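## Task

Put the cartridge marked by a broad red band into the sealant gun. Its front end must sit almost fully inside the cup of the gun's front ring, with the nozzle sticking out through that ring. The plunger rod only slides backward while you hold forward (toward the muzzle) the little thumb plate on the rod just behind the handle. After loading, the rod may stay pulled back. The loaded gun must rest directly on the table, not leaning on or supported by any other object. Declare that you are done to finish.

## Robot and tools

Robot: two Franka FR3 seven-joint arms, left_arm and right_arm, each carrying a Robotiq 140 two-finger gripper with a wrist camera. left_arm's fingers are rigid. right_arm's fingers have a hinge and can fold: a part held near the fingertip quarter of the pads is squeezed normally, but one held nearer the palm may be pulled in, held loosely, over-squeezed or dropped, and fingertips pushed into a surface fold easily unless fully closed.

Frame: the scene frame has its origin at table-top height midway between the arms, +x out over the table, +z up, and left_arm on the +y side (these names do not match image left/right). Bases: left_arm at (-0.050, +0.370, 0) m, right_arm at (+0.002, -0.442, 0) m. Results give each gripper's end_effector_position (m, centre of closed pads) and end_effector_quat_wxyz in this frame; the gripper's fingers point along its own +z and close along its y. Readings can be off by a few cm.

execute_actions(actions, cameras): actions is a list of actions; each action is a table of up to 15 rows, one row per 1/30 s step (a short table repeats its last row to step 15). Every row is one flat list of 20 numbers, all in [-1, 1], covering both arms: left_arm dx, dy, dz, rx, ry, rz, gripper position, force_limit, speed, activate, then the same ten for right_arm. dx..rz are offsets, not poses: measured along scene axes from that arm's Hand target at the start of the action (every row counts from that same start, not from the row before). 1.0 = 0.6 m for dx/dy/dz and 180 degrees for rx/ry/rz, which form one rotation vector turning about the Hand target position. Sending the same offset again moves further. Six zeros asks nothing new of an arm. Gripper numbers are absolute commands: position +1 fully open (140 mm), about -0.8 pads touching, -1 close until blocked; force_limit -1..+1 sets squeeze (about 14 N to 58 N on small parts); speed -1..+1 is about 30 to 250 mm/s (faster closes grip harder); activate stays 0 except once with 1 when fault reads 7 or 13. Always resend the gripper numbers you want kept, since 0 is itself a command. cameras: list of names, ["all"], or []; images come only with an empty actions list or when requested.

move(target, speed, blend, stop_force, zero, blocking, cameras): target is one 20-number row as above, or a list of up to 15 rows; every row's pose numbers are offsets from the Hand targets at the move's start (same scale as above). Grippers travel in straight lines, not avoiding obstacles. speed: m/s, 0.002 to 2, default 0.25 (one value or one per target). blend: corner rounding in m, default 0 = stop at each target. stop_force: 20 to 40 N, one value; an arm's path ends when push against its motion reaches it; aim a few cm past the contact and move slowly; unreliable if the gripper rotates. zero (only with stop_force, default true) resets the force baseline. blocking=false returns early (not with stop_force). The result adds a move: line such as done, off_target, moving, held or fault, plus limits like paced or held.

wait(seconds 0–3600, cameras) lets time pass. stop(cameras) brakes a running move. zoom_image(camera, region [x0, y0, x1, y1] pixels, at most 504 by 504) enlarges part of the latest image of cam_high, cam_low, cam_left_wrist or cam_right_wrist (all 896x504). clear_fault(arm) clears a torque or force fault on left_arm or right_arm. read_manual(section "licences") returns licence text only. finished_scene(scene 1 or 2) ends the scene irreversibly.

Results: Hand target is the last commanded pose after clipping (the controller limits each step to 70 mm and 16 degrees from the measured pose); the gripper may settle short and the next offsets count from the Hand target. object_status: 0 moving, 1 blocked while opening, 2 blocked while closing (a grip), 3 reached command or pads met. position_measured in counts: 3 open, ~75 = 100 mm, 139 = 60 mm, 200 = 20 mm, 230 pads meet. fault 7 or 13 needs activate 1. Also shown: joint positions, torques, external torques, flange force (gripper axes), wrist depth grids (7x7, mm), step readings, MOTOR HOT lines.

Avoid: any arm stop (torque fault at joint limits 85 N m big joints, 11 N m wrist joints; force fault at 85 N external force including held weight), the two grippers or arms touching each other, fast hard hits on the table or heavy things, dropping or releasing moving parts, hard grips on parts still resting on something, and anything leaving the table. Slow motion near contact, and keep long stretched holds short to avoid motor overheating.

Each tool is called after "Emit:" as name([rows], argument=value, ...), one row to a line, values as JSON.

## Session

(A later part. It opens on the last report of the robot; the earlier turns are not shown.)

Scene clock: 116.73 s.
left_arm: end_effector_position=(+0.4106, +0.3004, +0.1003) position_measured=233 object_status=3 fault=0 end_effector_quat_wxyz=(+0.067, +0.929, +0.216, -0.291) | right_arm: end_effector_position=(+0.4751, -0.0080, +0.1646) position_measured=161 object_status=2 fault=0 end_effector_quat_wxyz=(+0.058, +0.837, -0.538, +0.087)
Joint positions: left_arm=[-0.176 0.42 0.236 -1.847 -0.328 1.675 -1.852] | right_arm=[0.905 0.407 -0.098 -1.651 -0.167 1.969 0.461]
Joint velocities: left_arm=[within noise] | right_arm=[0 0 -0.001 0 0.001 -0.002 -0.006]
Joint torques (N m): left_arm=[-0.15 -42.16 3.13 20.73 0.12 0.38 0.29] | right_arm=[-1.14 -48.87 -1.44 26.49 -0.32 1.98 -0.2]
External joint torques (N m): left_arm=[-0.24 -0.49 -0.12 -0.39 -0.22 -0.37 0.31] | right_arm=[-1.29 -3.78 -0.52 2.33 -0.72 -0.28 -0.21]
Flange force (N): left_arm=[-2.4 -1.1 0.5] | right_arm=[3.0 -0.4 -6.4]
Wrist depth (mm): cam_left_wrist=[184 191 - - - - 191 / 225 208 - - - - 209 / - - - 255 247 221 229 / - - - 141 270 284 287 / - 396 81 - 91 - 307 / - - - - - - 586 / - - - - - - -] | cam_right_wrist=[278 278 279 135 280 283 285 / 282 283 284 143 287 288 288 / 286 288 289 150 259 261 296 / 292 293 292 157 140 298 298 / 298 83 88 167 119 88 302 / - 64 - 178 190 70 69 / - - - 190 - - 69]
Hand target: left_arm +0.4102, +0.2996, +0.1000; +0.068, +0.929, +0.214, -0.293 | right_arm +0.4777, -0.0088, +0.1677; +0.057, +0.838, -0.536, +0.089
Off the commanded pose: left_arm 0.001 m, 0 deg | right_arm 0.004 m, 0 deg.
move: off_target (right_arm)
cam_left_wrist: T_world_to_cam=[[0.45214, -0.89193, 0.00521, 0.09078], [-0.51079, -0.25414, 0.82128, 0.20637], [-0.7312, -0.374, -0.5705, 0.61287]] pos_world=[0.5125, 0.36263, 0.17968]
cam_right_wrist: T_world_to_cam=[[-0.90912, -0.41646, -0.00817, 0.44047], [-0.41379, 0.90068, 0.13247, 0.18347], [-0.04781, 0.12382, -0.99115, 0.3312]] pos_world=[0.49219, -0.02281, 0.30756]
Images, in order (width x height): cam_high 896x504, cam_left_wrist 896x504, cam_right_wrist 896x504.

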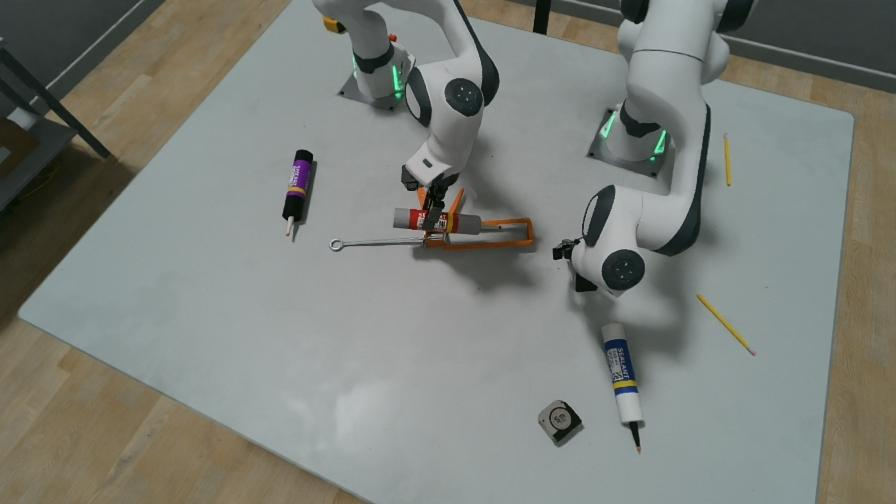

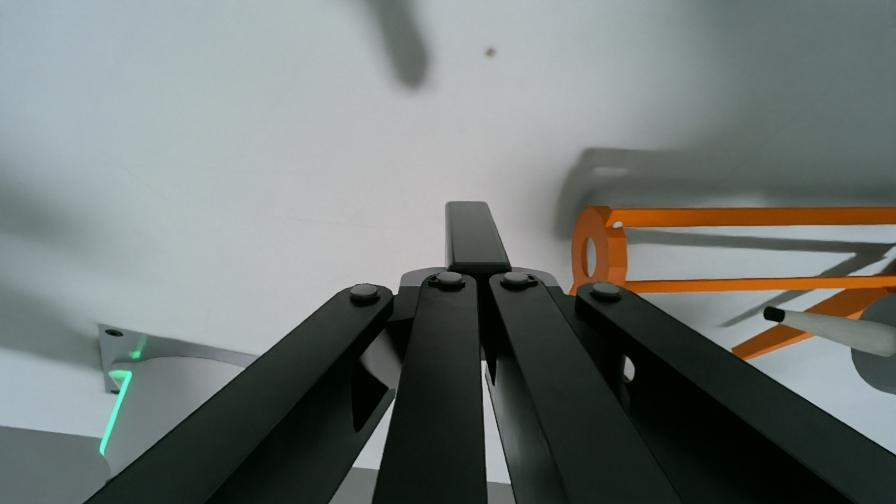

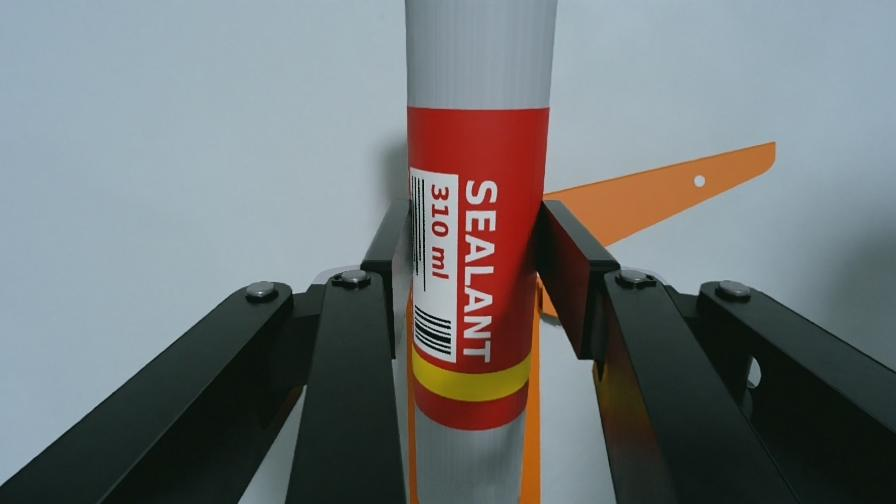

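Emit:
move(target=[0,0,0,0,0,0,-1,-1,0,0, -0.0542,0.0998,-0.0608,0,0,0.0044,-1,-0.05,-1,0], speed=0.08, cameras=["cam_right_wrist", "cam_left_wrist"])

Emit:
zoom_image(camera="cam_left_wrist", region=[540, 180, 896, 400])

Emit:
zoom_image(camera="cam_right_wrist", region=[380, 260, 580, 504])

Scene clock: 122.67 s.
left_arm: end_effector_position=(+0.4106, +0.3004, +0.1003) position_measured=233 object_status=3 fault=0 end_effector_quat_wxyz=(+0.067, +0.929, +0.216, -0.291) | right_arm: end_effector_position=(+0.4430, +0.0481, +0.1278) position_measured=161 object_status=2 fault=0 end_effector_quat_wxyz=(+0.062, +0.843, -0.526, +0.089)
Joint positions: left_arm=[-0.176 0.42 0.236 -1.847 -0.328 1.675 -1.852] | right_arm=[0.98 0.521 -0.081 -1.566 -0.163 1.975 0.529]
Joint velocities: left_arm=[within noise] | right_arm=[0 0 -0.001 0 0 0 0.007]
Joint torques (N m): left_arm=[-0.13 -42.16 3.07 20.72 0.12 0.4 0.3] | right_arm=[-0.75 -52.11 -1.79 26.16 0.64 2.43 0.16]
External joint torques (N m): left_arm=[-0.18 -0.43 -0.16 -0.46 -0.21 -0.36 0.31] | right_arm=[-0.67 -4.43 -0.73 2.44 0.25 0.27 0.15]
Flange force (N): left_arm=[-2.4 -1.2 0.7] | right_arm=[3.0 1.7 -5.9]
Wrist depth (mm): cam_left_wrist=[- 187 - 188 188 191 187 / - - 217 217 216 215 214 / - - - - - 246 - / - 312 - 130 245 244 228 / - 397 81 - 91 - 223 / 512 - - - - - 498 / - - - - - - -] | cam_right_wrist=[242 244 245 135 247 220 250 / 246 247 248 142 218 253 254 / 250 251 252 150 226 257 259 / 253 254 255 157 157 261 263 / 257 83 88 166 119 88 266 / - 64 - 177 194 70 69 / - - - 190 - - 69]
Hand target: left_arm +0.4102, +0.2996, +0.1000; +0.068, +0.929, +0.214, -0.293 | right_arm +0.4451, +0.0511, +0.1312; +0.056, +0.841, -0.530, +0.089
Off the commanded pose: left_arm 0.001 m, 0 deg | right_arm 0.005 m, 1 deg.
move: off_target (right_arm)
cam_left_wrist: T_world_to_cam=[[0.45214, -0.89193, 0.00521, 0.09078], [-0.51079, -0.25414, 0.82128, 0.20637], [-0.7312, -0.374, -0.5705, 0.61287]] pos_world=[0.5125, 0.36263, 0.17968]
cam_right_wrist: T_world_to_cam=[[-0.89789, -0.44021, -0.00033, 0.42948], [-0.43679, 0.89083, 0.12502, 0.13606], [-0.05474, 0.1124, -0.99215, 0.28999]] pos_world=[0.46093, 0.03526, 0.27084]
Images, in order (width x height): cam_left_wrist 896x504, cam_right_wrist 896x504.

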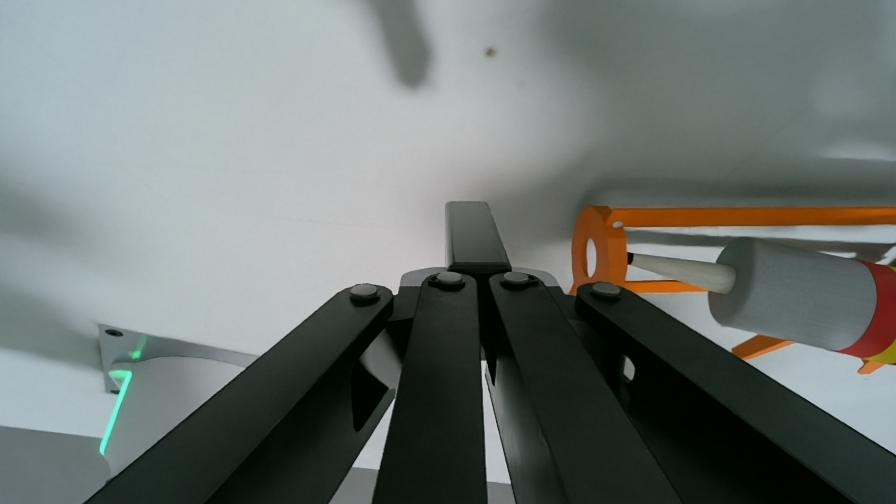

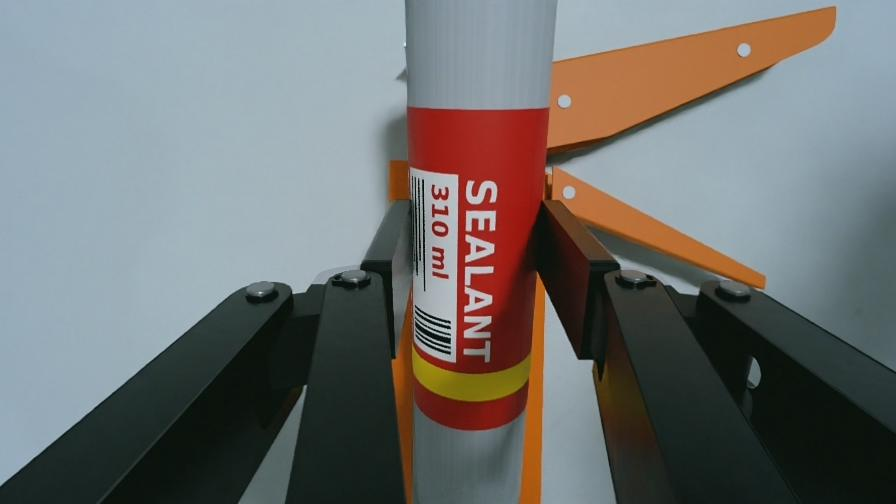

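Scaled by 1.416.

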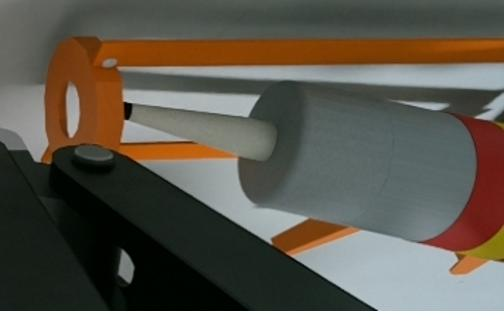

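Scaled by 2.066.

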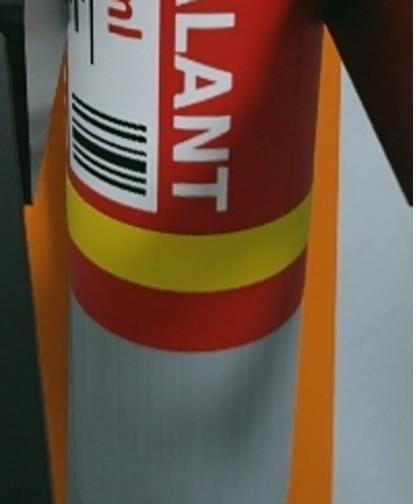

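Emit:
move([
  [0,0,0,0,0,0,-1,-1,0,0, -0.002,0.012,0.001,0,0,0,-1,-0.05,-1,0],
  [0,0,0,0,0,0,-1,-1,0,0, -0.0402,0.0927,-0.0188,0,0,0,-1,-0.05,-1,0],
], speed=0.07, blend=[0.003,0], cameras=["cam_right_wrist", "cam_left_wrist"])

Emit:
zoom_image(camera="cam_left_wrist", region=[540, 180, 896, 400])

Emit:
zoom_image(camera="cam_right_wrist", region=[360, 0, 620, 504])

Scene clock: 128.17 s.
left_arm: end_effector_position=(+0.4106, +0.3004, +0.1003) position_measured=233 object_status=3 fault=0 end_effector_quat_wxyz=(+0.067, +0.929, +0.216, -0.291) | right_arm: end_effector_position=(+0.4201, +0.1057, +0.1167) position_measured=161 object_status=2 fault=0 end_effector_quat_wxyz=(+0.058, +0.844, -0.526, +0.089)
Joint positions: left_arm=[-0.176 0.42 0.236 -1.847 -0.328 1.675 -1.852] | right_arm=[1.044 0.642 -0.073 -1.394 -0.146 1.919 0.589]
Joint velocities: left_arm=[within noise] | right_arm=[0.001 0 0.002 0 -0.001 -0.002 0.005]
Joint torques (N m): left_arm=[-0.15 -42.08 3.11 20.72 0.13 0.38 0.25] | right_arm=[-0.73 -55.37 -1.96 26.53 0.65 1.87 0.36]
External joint torques (N m): left_arm=[-0.15 -0.68 -0.05 -0.22 -0.2 -0.35 0.26] | right_arm=[-0.64 -4.12 -0.9 2.45 0.26 -0.28 0.35]
Flange force (N): left_arm=[-2.4 -1.1 0.1] | right_arm=[1.4 -0.6 -6.7]
Wrist depth (mm): cam_left_wrist=[- 194 - 188 187 189 - / 225 215 - 212 217 214 - / - - - 249 - 224 228 / 321 - 321 130 247 222 222 / 396 413 81 - 91 227 216 / - - - - - - 230 / - - - - - - -] | cam_right_wrist=[233 234 235 135 208 237 237 / 236 238 237 143 217 223 242 / 239 242 241 150 243 244 246 / 245 245 245 157 157 249 250 / 247 83 88 167 119 88 253 / - 64 - 178 189 70 69 / - - - 193 - - 69]
Hand target: left_arm +0.4102, +0.2996, +0.1000; +0.068, +0.929, +0.214, -0.293 | right_arm +0.4210, +0.1067, +0.1199; +0.056, +0.841, -0.530, +0.089
Off the commanded pose: left_arm 0.001 m, 0 deg | right_arm 0.003 m, 1 deg.
move: done
cam_left_wrist: T_world_to_cam=[[0.45214, -0.89193, 0.00521, 0.09078], [-0.51079, -0.25414, 0.82128, 0.20637], [-0.7312, -0.374, -0.5705, 0.61287]] pos_world=[0.5125, 0.36263, 0.17968]
cam_right_wrist: T_world_to_cam=[[-0.89729, -0.4414, -0.0064, 0.43483], [-0.43849, 0.8895, 0.1285, 0.07668], [-0.05103, 0.11811, -0.99169, 0.26906]] pos_world=[0.43752, 0.09195, 0.25975]
Images, in order (width x height): cam_left_wrist 896x504, cam_right_wrist 896x504.

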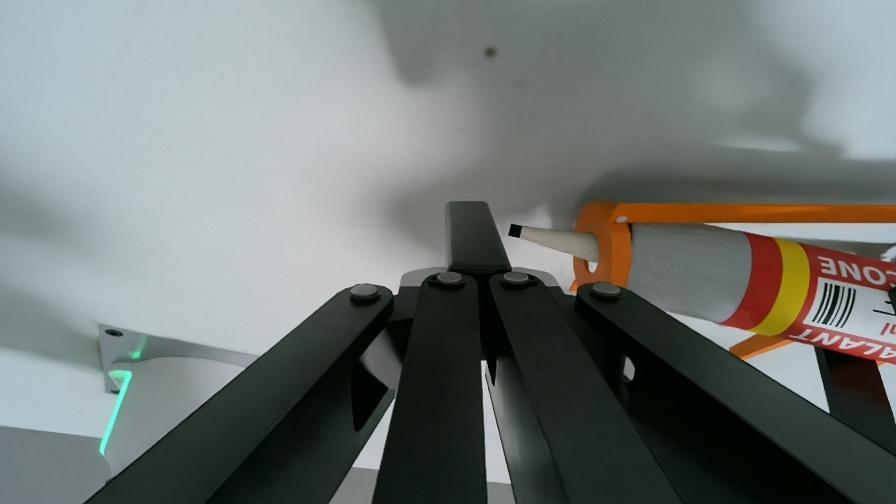

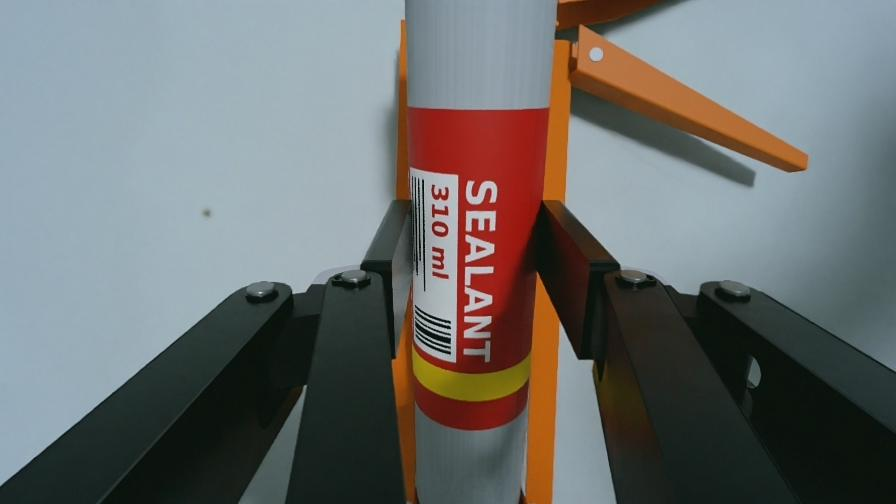

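Scaled by 1.416.

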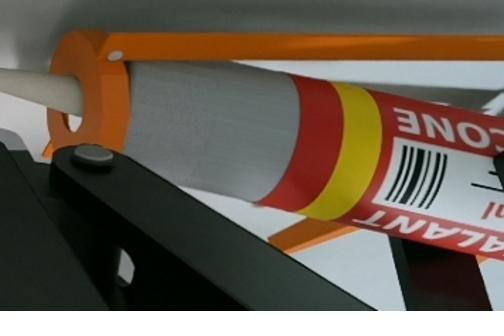

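Scaled by 1.000.

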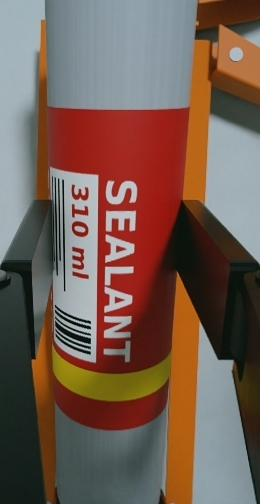

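Emit:
move(target=[0,0,0,0,0,0,-1,-1,0,0, -0.008,-0.0038,0,0,0,-0.005,-1,-0.05,-1,0], speed=0.05, cameras=["cam_right_wrist", "cam_left_wrist"])

Emit:
zoom_image(camera="cam_left_wrist", region=[540, 180, 896, 400])

Emit:
zoom_image(camera="cam_right_wrist", region=[360, 0, 620, 504])

Scene clock: 132.50 s.
left_arm: end_effector_position=(+0.4106, +0.3004, +0.1003) position_measured=233 object_status=3 fault=0 end_effector_quat_wxyz=(+0.067, +0.929, +0.216, -0.291) | right_arm: end_effector_position=(+0.4153, +0.1019, +0.1152) position_measured=161 object_status=2 fault=0 end_effector_quat_wxyz=(+0.062, +0.839, -0.533, +0.089)
Joint positions: left_arm=[-0.176 0.42 0.236 -1.847 -0.328 1.675 -1.852] | right_arm=[1.047 0.633 -0.073 -1.412 -0.145 1.919 0.609]
Joint velocities: left_arm=[within noise] | right_arm=[0 0.001 0 -0.001 0 0 0.006]
Joint torques (N m): left_arm=[-0.1 -42.19 3.1 20.74 0.12 0.39 0.25] | right_arm=[-0.51 -56.18 -1.57 25.47 0.59 2.06 0.38]
External joint torques (N m): left_arm=[-0.17 -0.75 -0.14 -0.26 -0.21 -0.35 0.27] | right_arm=[-0.55 -5.41 -0.61 1.55 0.2 -0.06 0.37]
Flange force (N): left_arm=[-2.7 -1.2 0.3] | right_arm=[6.9 8.6 -5.4]
Wrist depth (mm): cam_left_wrist=[183 188 196 - 181 182 186 / - 221 216 - - - 210 / - 240 247 - 247 224 - / - - - 120 245 234 228 / - - 82 - 91 223 219 / - - - - - - 241 / - - - - - - -] | cam_right_wrist=[231 232 233 135 227 236 237 / 235 237 238 145 224 219 241 / 239 240 240 151 242 244 245 / 242 243 243 157 157 248 249 / 246 83 88 166 119 88 253 / - 64 - 176 188 70 69 / - - - 189 222 - 69]
Hand target: left_arm +0.4102, +0.2996, +0.1000; +0.068, +0.929, +0.214, -0.293 | right_arm +0.4162, +0.1044, +0.1199; +0.057, +0.837, -0.536, +0.089
Off the commanded pose: left_arm 0.001 m, 0 deg | right_arm 0.005 m, 1 deg.
move: off_target (right_arm)
cam_left_wrist: T_world_to_cam=[[0.45214, -0.89193, 0.00521, 0.09078], [-0.51079, -0.25414, 0.82128, 0.20637], [-0.7312, -0.374, -0.5705, 0.61287]] pos_world=[0.5125, 0.36263, 0.17968]
cam_right_wrist: T_world_to_cam=[[-0.905, -0.4254, -0.00205, 0.43], [-0.42231, 0.89781, 0.12488, 0.07092], [-0.05128, 0.11388, -0.99217, 0.26842]] pos_world=[0.43287, 0.08868, 0.25834]
Images, in order (width x height): cam_left_wrist 896x504, cam_right_wrist 896x504.

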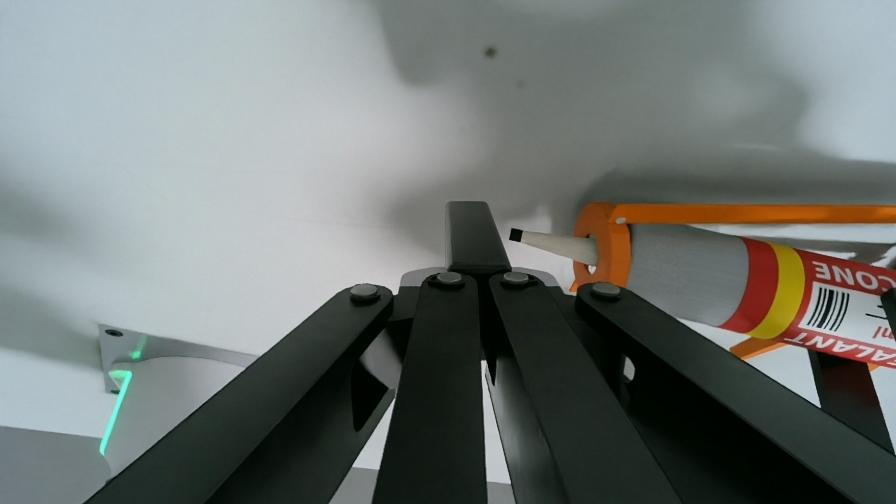

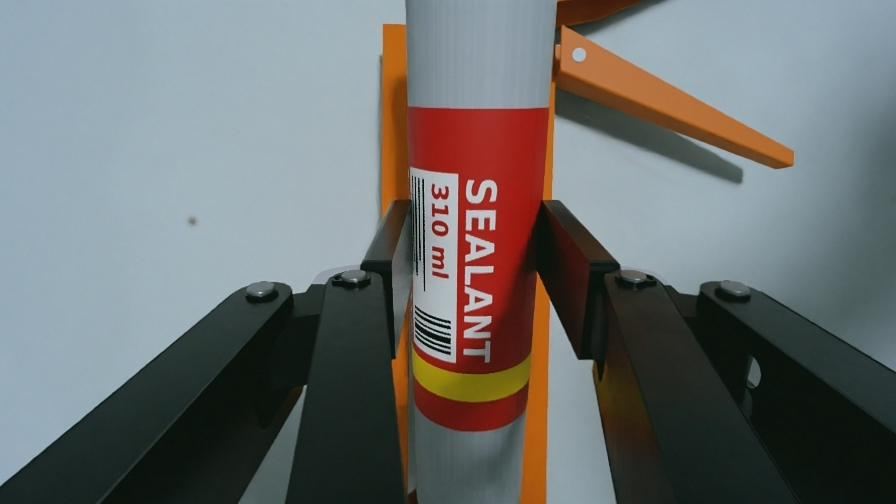

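Scaled by 1.416.

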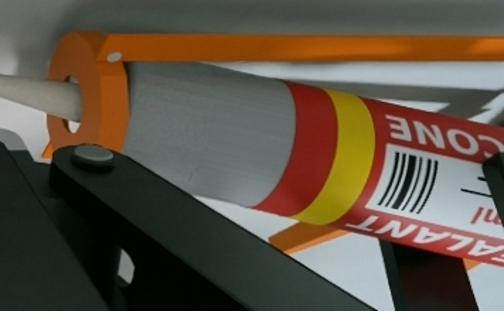

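Scaled by 1.000.

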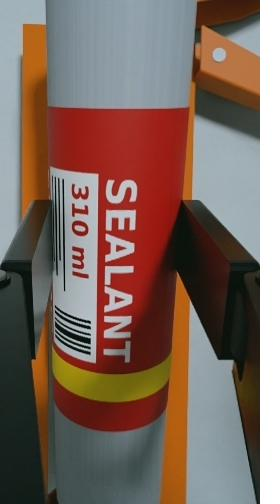

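Emit:
move([
  [0,0,0,0,0,0,-1,-1,0,0, 0.0027,0.0013,0.0067,0,0,0,-1,-0.05,-1,0],
  [0,0,0,0,0,0,-1,-1,0,0, -0.0035,0.0141,0.0037,0,0,0,-1,-0.05,-1,0],
], speed=0.04, cameras=["cam_right_wrist", "cam_left_wrist"])

Emit:
zoom_image(camera="cam_left_wrist", region=[540, 180, 896, 400])

Emit:
zoom_image(camera="cam_high", region=[380, 180, 560, 280])

Scene clock: 135.13 s.
left_arm: end_effector_position=(+0.4106, +0.3004, +0.1003) position_measured=233 object_status=3 fault=0 end_effector_quat_wxyz=(+0.067, +0.929, +0.216, -0.291) | right_arm: end_effector_position=(+0.4149, +0.1102, +0.1186) position_measured=161 object_status=2 fault=0 end_effector_quat_wxyz=(+0.059, +0.839, -0.534, +0.090)
Joint positions: left_arm=[-0.176 0.42 0.236 -1.847 -0.328 1.675 -1.852] | right_arm=[1.053 0.65 -0.073 -1.376 -0.144 1.902 0.615]
Joint velocities: left_arm=[within noise] | right_arm=[-0.001 -0.001 -0.001 0.001 0.002 -0.003 0.003]
Joint torques (N m): left_arm=[-0.16 -42.13 3.15 20.71 0.13 0.4 0.26] | right_arm=[-0.35 -55.9 -1.31 26.74 0.66 2.06 0.27]
External joint torques (N m): left_arm=[-0.17 -0.67 -0.02 -0.28 -0.2 -0.34 0.28] | right_arm=[-0.14 -4.56 -0.17 2.69 0.29 -0.06 0.26]
Flange force (N): left_arm=[-2.6 -1.2 0.3] | right_arm=[1.3 0.3 -7.0]
Wrist depth (mm): cam_left_wrist=[188 185 - - - - - / 217 217 215 216 - 215 216 / 255 - - - - 227 231 / - 311 307 120 243 222 221 / - - 81 - 91 226 215 / 500 - - - - - 232 / - - - - - - -] | cam_right_wrist=[235 235 236 134 209 239 239 / 238 240 240 142 240 223 243 / 243 243 243 150 244 247 247 / 246 247 247 158 157 250 251 / 249 83 88 167 119 88 254 / - 64 - 179 196 70 69 / - - - 194 - - 69]
Hand target: left_arm +0.4102, +0.2996, +0.1000; +0.068, +0.929, +0.214, -0.293 | right_arm +0.4141, +0.1129, +0.1221; +0.057, +0.837, -0.536, +0.089
Off the commanded pose: left_arm 0.001 m, 0 deg | right_arm 0.004 m, 0 deg.
move: off_target (right_arm)
cam_left_wrist: T_world_to_cam=[[0.45214, -0.89193, 0.00521, 0.09078], [-0.51079, -0.25414, 0.82128, 0.20637], [-0.7312, -0.374, -0.5705, 0.61287]] pos_world=[0.5125, 0.36263, 0.17968]
cam_right_wrist: T_world_to_cam=[[-0.90549, -0.42431, -0.0066, 0.43372], [-0.42169, 0.89793, 0.12611, 0.06247], [-0.04758, 0.11697, -0.99199, 0.26891]] pos_world=[0.43187, 0.09648, 0.26175]
Images, in order (width x height): cam_left_wrist 896x504, cam_right_wrist 896x504.

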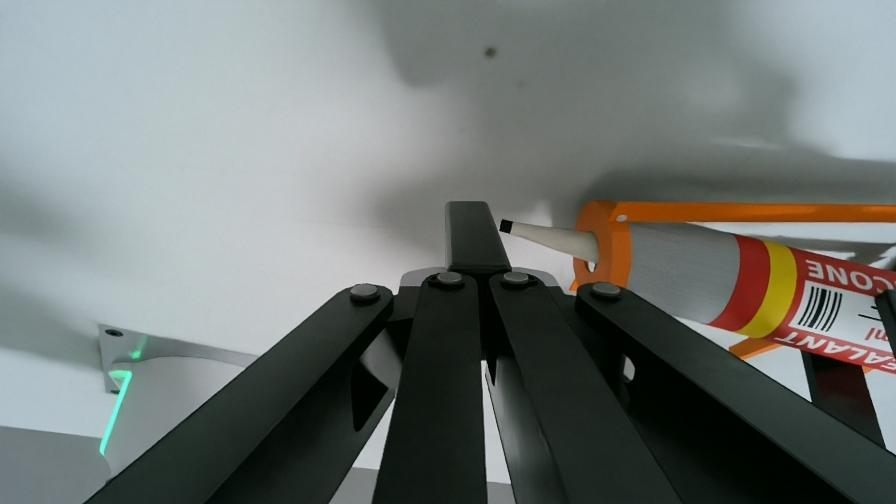

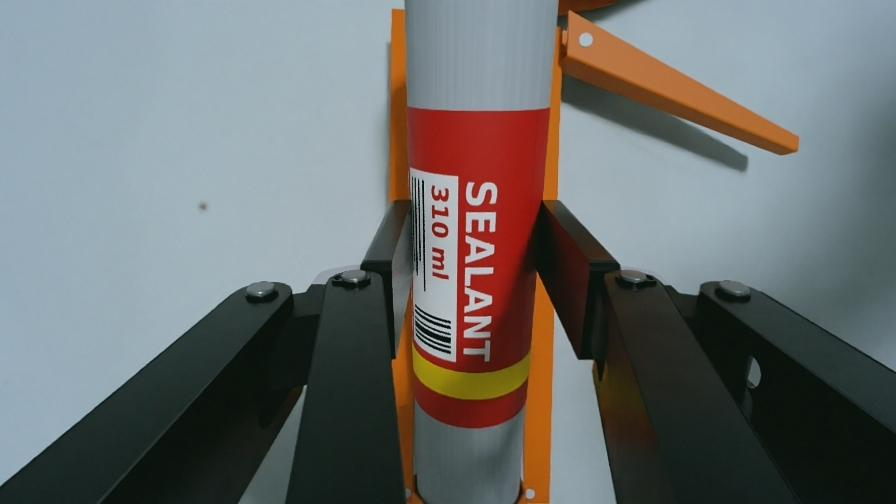

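Scaled by 1.416.

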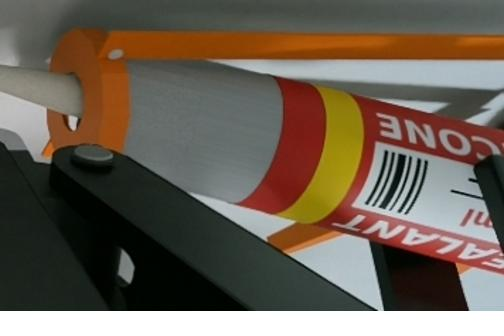

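This scene's latest camera images include none from cam_high. They are from: cam_left_wrist, cam_right_wrist. cam_high's image comes with the result of a call that names it in "cameras".

Emit:
move(target=[0,0,0,0,0,0,-1,-1,0,0, -0.0043,0.0073,-0.0018,0,0,-0.001,-1,-0.05,-1,0], speed=0.04, cameras=["cam_right_wrist", "cam_left_wrist", "cam_high"])

Emit:
zoom_image(camera="cam_left_wrist", region=[540, 180, 896, 400])

Emit:
zoom_image(camera="cam_high", region=[380, 180, 560, 280])

Emit:
zoom_image(camera="cam_right_wrist", region=[360, 300, 620, 504])

Scene clock: 137.03 s.
left_arm: end_effector_position=(+0.4106, +0.3004, +0.1003) position_measured=233 object_status=3 fault=0 end_effector_quat_wxyz=(+0.067, +0.929, +0.216, -0.291) | right_arm: end_effector_position=(+0.4128, +0.1140, +0.1176) position_measured=161 object_status=2 fault=0 end_effector_quat_wxyz=(+0.060, +0.838, -0.535, +0.090)
Joint positions: left_arm=[-0.176 0.42 0.236 -1.847 -0.328 1.675 -1.852] | right_arm=[1.058 0.66 -0.073 -1.361 -0.143 1.896 0.622]
Joint velocities: left_arm=[within noise] | right_arm=[0 0 0 0 0.001 -0.004 0.005]
Joint torques (N m): left_arm=[-0.18 -42.12 3.14 20.77 0.12 0.39 0.29] | right_arm=[-0.04 -56.05 -1.11 26.38 0.85 1.98 0.29]
External joint torques (N m): left_arm=[-0.13 -0.6 0.02 -0.29 -0.2 -0.36 0.3] | right_arm=[-0.16 -4.56 -0.2 2.36 0.47 -0.14 0.28]
Flange force (N): left_arm=[-2.3 -1.3 0.3] | right_arm=[2.2 1.8 -6.6]
Wrist depth (mm): cam_left_wrist=[- - - 193 187 187 183 / - - - - 223 208 - / - 257 265 - 235 218 225 / 325 - 308 120 243 227 219 / - - 82 - 91 226 214 / - - - - - - 233 / - - - - - - -] | cam_right_wrist=[234 235 236 134 209 238 238 / 238 238 239 142 240 223 241 / 241 242 242 151 244 245 246 / 244 245 246 158 157 249 250 / 249 83 88 167 119 88 252 / - 64 - 179 191 70 69 / - - - 194 - - 69]
Hand target: left_arm +0.4102, +0.2996, +0.1000; +0.068, +0.929, +0.214, -0.293 | right_arm +0.4115, +0.1173, +0.1210; +0.057, +0.836, -0.538, +0.089
Off the commanded pose: left_arm 0.001 m, 0 deg | right_arm 0.005 m, 1 deg.
move: off_target (right_arm)
cam_left_wrist: T_world_to_cam=[[0.45214, -0.89193, 0.00521, 0.09078], [-0.51079, -0.25414, 0.82128, 0.20637], [-0.7312, -0.374, -0.5705, 0.61287]] pos_world=[0.5125, 0.36263, 0.17968]
cam_right_wrist: T_world_to_cam=[[-0.90678, -0.42156, -0.00644, 0.43371], [-0.41897, 0.89929, 0.12544, 0.05708], [-0.04709, 0.11645, -0.99208, 0.26723]] pos_world=[0.42978, 0.10039, 0.26074]
Images, in order (width x height): cam_high 896x504, cam_left_wrist 896x504, cam_right_wrist 896x504.

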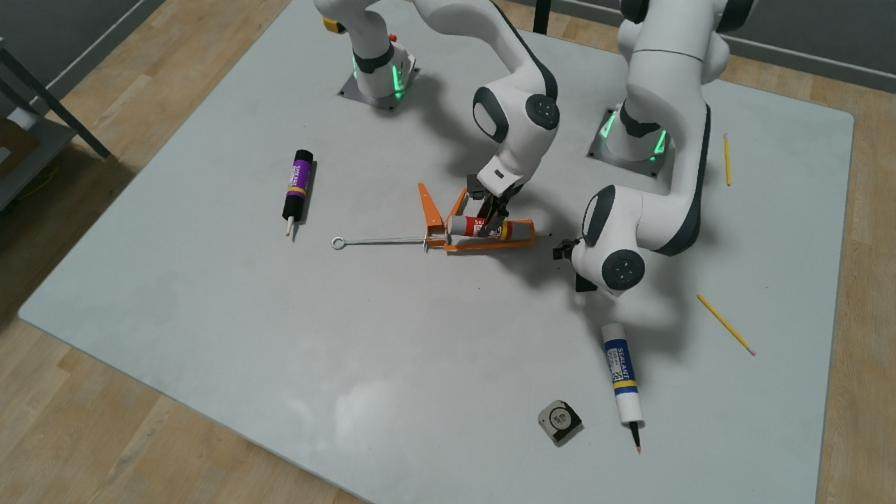

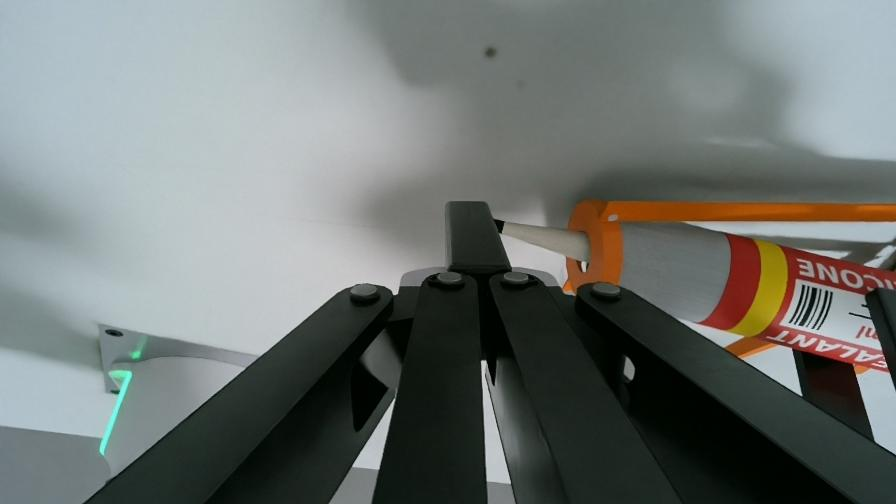

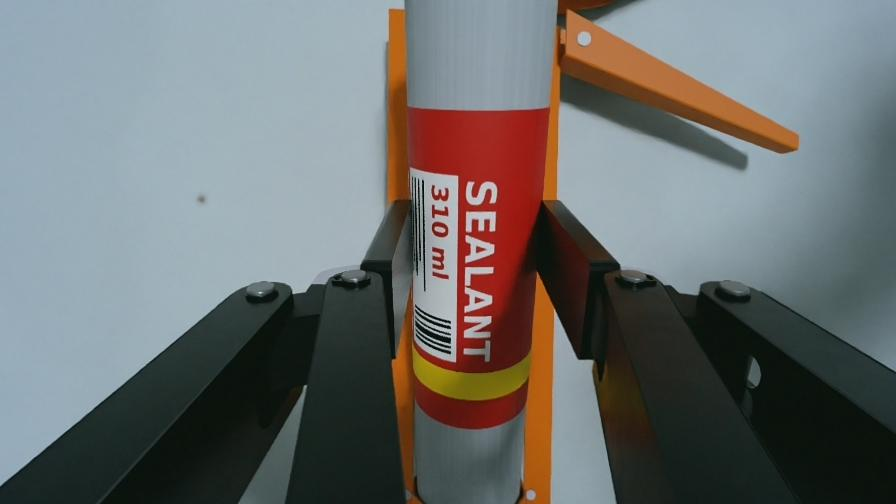

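Scaled by 1.416.

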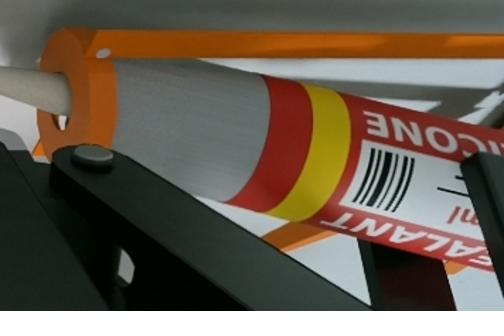

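Scaled by 2.800.

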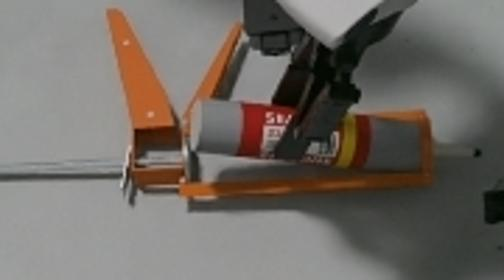

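Scaled by 1.938.

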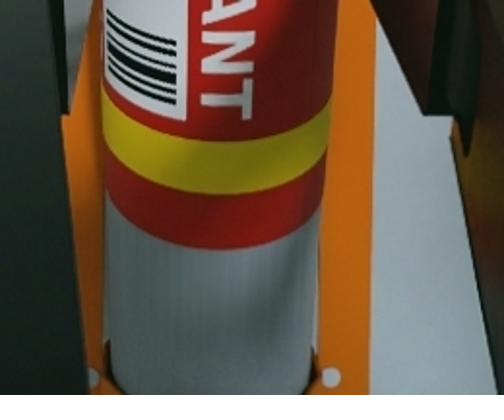

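Emit:
move([
  [0,0,0,0,0,0,-1,-1,0,0, 0.0005,-0.001,-0.0055,0,0,0,-1,-0.05,-1,0],
  [0,0,0,0,0,0,-1,-1,0,0, -0.0038,0.0085,-0.0072,0,0,0,-1,-0.05,-1,0],
], speed=0.04, cameras=["cam_right_wrist", "cam_left_wrist", "cam_high"])

Emit:
zoom_image(camera="cam_left_wrist", region=[540, 180, 896, 400])

Emit:
zoom_image(camera="cam_high", region=[380, 180, 560, 280])

Emit:
zoom_image(camera="cam_right_wrist", region=[360, 300, 620, 504])

Scene clock: 141.93 s.
left_arm: end_effector_position=(+0.4106, +0.3004, +0.1003) position_measured=233 object_status=3 fault=0 end_effector_quat_wxyz=(+0.067, +0.929, +0.216, -0.291) | right_arm: end_effector_position=(+0.4107, +0.1191, +0.1135) position_measured=161 object_status=2 fault=0 end_effector_quat_wxyz=(+0.060, +0.838, -0.536, +0.090)
Joint positions: left_arm=[-0.176 0.42 0.236 -1.847 -0.328 1.675 -1.852] | right_arm=[1.063 0.676 -0.073 -1.345 -0.141 1.894 0.629]
Joint velocities: left_arm=[within noise] | right_arm=[0 -0.001 0 0.003 0 -0.002 0.004]
Joint torques (N m): left_arm=[-0.15 -42.13 3.13 20.74 0.12 0.39 0.27] | right_arm=[-0.06 -56.26 -1.06 26.62 0.75 2 0.19]
External joint torques (N m): left_arm=[-0.15 -0.44 -0.06 -0.41 -0.21 -0.36 0.29] | right_arm=[0.12 -4.54 0.07 2.68 0.37 -0.11 0.18]
Flange force (N): left_arm=[-2.3 -1.2 0.6] | right_arm=[0.9 0.2 -7.1]
Wrist depth (mm): cam_left_wrist=[- - 183 - - - - / - - - - - - - / - - 260 247 - - - / - 308 302 117 242 222 221 / 422 - 81 - 91 227 217 / 556 - - - - - 233 / - - - - - - -] | cam_right_wrist=[230 230 231 135 205 233 235 / 234 234 236 143 236 223 237 / 238 238 239 151 239 241 241 / 242 242 242 158 157 245 245 / 244 83 88 167 119 88 248 / - 64 - 178 190 70 69 / - - - 192 222 - 69]
Hand target: left_arm +0.4102, +0.2996, +0.1000; +0.068, +0.929, +0.214, -0.293 | right_arm +0.4093, +0.1224, +0.1167; +0.057, +0.836, -0.538, +0.089
Off the commanded pose: left_arm 0.001 m, 0 deg | right_arm 0.005 m, 0 deg.
move: off_target (right_arm)
cam_left_wrist: T_world_to_cam=[[0.45214, -0.89193, 0.00521, 0.09078], [-0.51079, -0.25414, 0.82128, 0.20637], [-0.7312, -0.374, -0.5705, 0.61287]] pos_world=[0.5125, 0.36263, 0.17968]
cam_right_wrist: T_world_to_cam=[[-0.90712, -0.42081, -0.00683, 0.43397], [-0.41828, 0.89963, 0.12532, 0.05188], [-0.04659, 0.11654, -0.99209, 0.26225]] pos_world=[0.42758, 0.10539, 0.25664]
Images, in order (width x height): cam_high 896x504, cam_left_wrist 896x504, cam_right_wrist 896x504.

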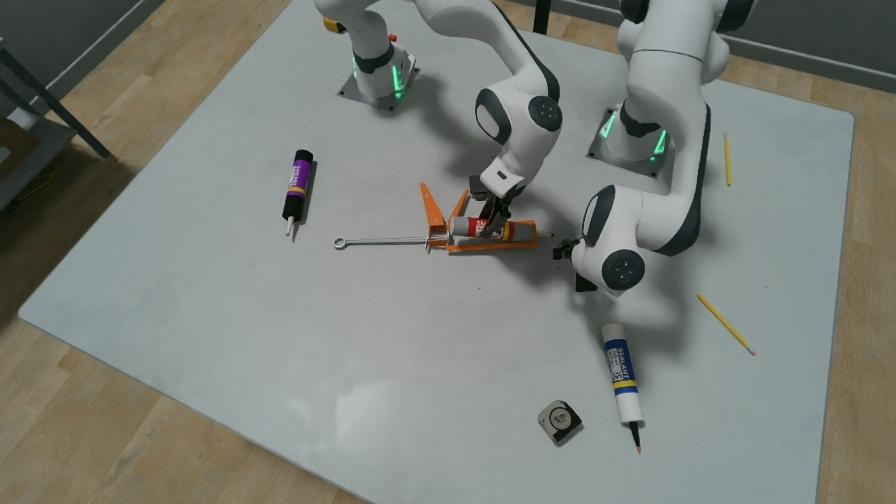

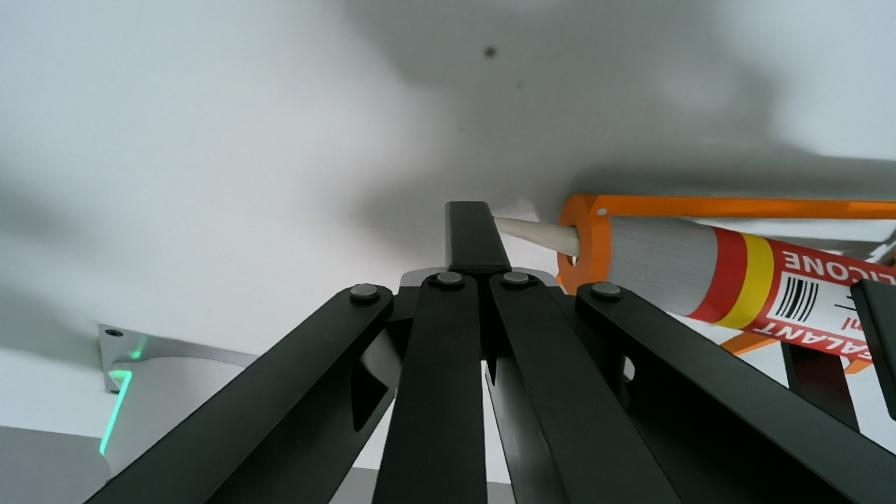

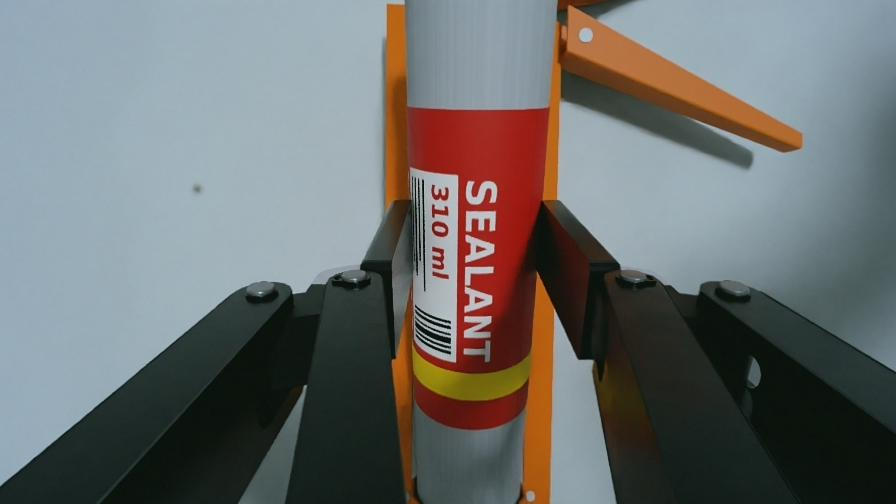

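Scaled by 1.416.

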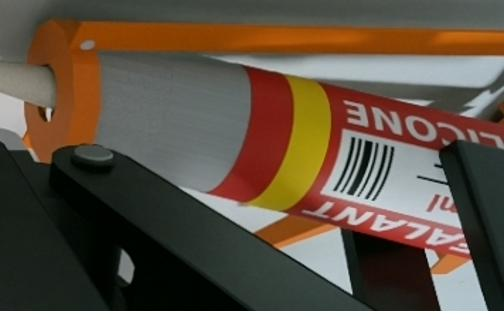

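Scaled by 2.800.

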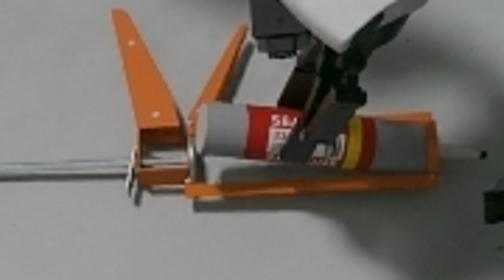

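Scaled by 1.938.

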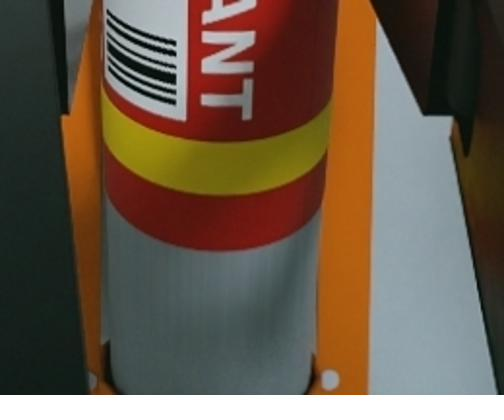

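Emit:
move([
  [0.0012,-0.0753,0.0313,0,0,0,-1,-1,0,0, 0,0,0,0,0,0,-1,-0.05,-1,0],
  [-0.0507,-0.0998,-0.0603,0,0,0,-1,-1,0,0, 0,0,0,0,0,0,-1,-0.05,-1,0],
  [-0.0442,-0.1135,-0.0603,0,0,0,-1,-1,0,0, 0,0,0,0,0,0,-1,-0.05,-1,0],
], speed=[0.15,0.1,0.05], blend=[0.01,0.003,0], cameras=["cam_right_wrist", "cam_left_wrist", "cam_high"])

Emit:
zoom_image(camera="cam_high", region=[380, 180, 560, 280])

Scene clock: 149.00 s.
left_arm: end_effector_position=(+0.3825, +0.2327, +0.0646) position_measured=233 object_status=3 fault=0 end_effector_quat_wxyz=(+0.069, +0.930, +0.211, -0.294) | right_arm: end_effector_position=(+0.4107, +0.1190, +0.1136) position_measured=161 object_status=2 fault=0 end_effector_quat_wxyz=(+0.060, +0.837, -0.536, +0.090)
Joint positions: left_arm=[-0.269 0.412 0.2 -1.966 -0.391 1.801 -1.904] | right_arm=[1.063 0.676 -0.073 -1.344 -0.141 1.894 0.63]
Joint velocities: left_arm=[0 0.001 0 0.001 -0.001 0.004 -0.003] | right_arm=[within noise]
Joint torques (N m): left_arm=[-0.61 -41.01 2.75 19.65 -0.21 0.97 -0.21] | right_arm=[-0.12 -56.28 -1.06 26.73 0.78 2.05 0.17]
External joint torques (N m): left_arm=[-0.53 -0.43 0.18 -0.38 -0.45 0.22 -0.19] | right_arm=[0.13 -4.24 0.12 2.61 0.4 -0.08 0.16]
Flange force (N): left_arm=[-2.8 -0.7 1.7] | right_arm=[0.5 -0.3 -6.8]
Wrist depth (mm): cam_left_wrist=[150 - 151 150 155 151 - / - - 174 - 173 - - / - 204 204 172 159 162 164 / - - 234 130 156 154 152 / 337 - 81 - 91 155 150 / 379 - - - - - 172 / - - - - - - -] | cam_right_wrist=[230 231 232 135 205 233 234 / 234 236 235 143 236 222 238 / 238 238 238 151 240 241 242 / 241 242 241 158 157 244 247 / 245 83 88 167 119 88 249 / - 64 - 178 190 70 69 / - - - 193 222 - 69]
Hand target: left_arm +0.3837, +0.2315, +0.0639; +0.068, +0.929, +0.214, -0.293 | right_arm +0.4093, +0.1224, +0.1167; +0.057, +0.836, -0.538, +0.089
Off the commanded pose: left_arm 0.002 m, 0 deg | right_arm 0.005 m, 0 deg.
move: done
cam_left_wrist: T_world_to_cam=[[0.4441, -0.89593, 0.00908, 0.04711], [-0.51081, -0.24485, 0.82409, 0.20181], [-0.7361, -0.37062, -0.56639, 0.54754]] pos_world=[0.48521, 0.29455, 0.14338]
cam_right_wrist: T_world_to_cam=[[-0.90764, -0.4197, -0.00689, 0.43405], [-0.41718, 0.90014, 0.12533, 0.05144], [-0.0464, 0.11663, -0.99209, 0.26217]] pos_world=[0.42758, 0.10529, 0.25664]
Images, in order (width x height): cam_high 896x504, cam_left_wrist 896x504, cam_right_wrist 896x504.

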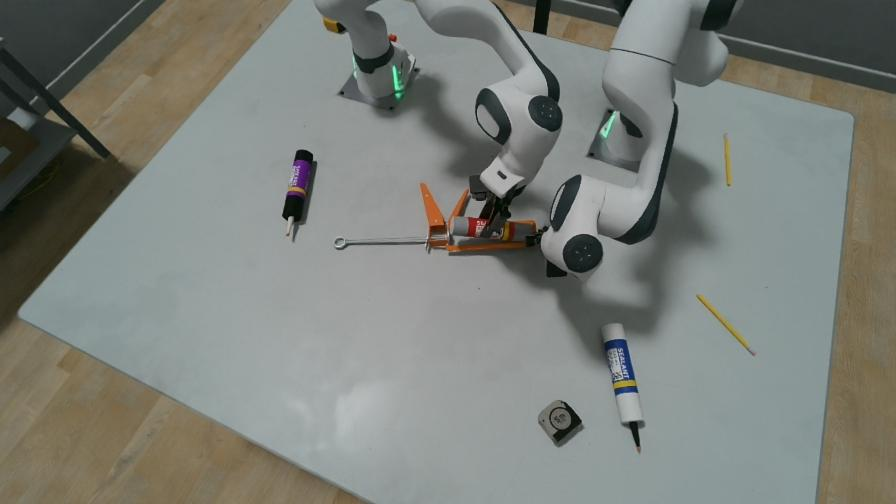

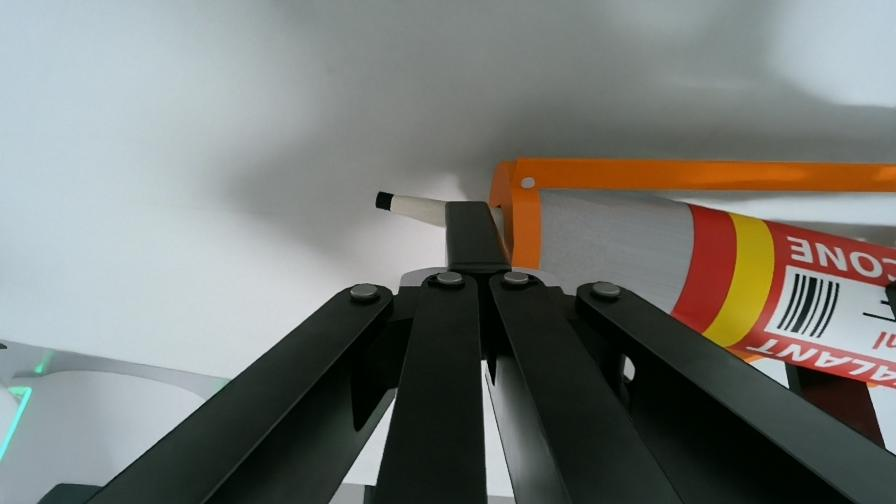

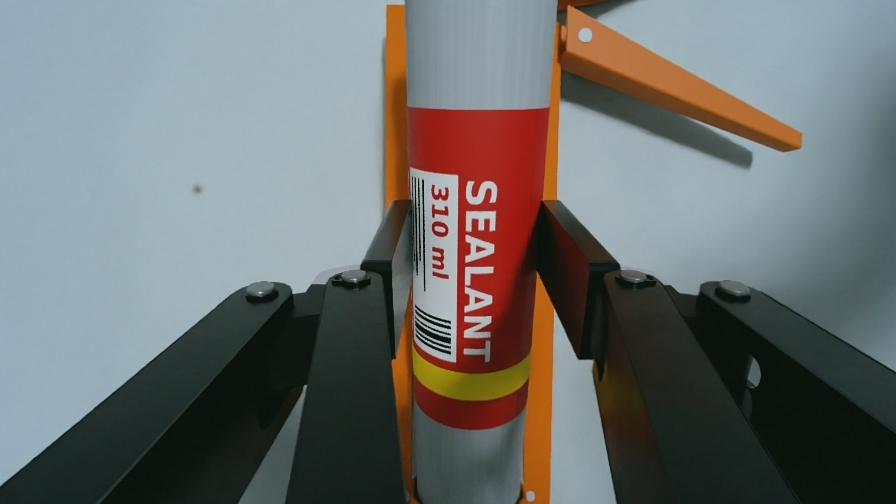

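Scaled by 2.800.

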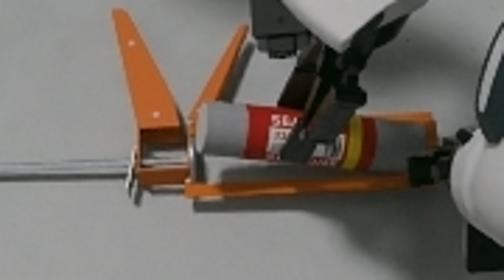

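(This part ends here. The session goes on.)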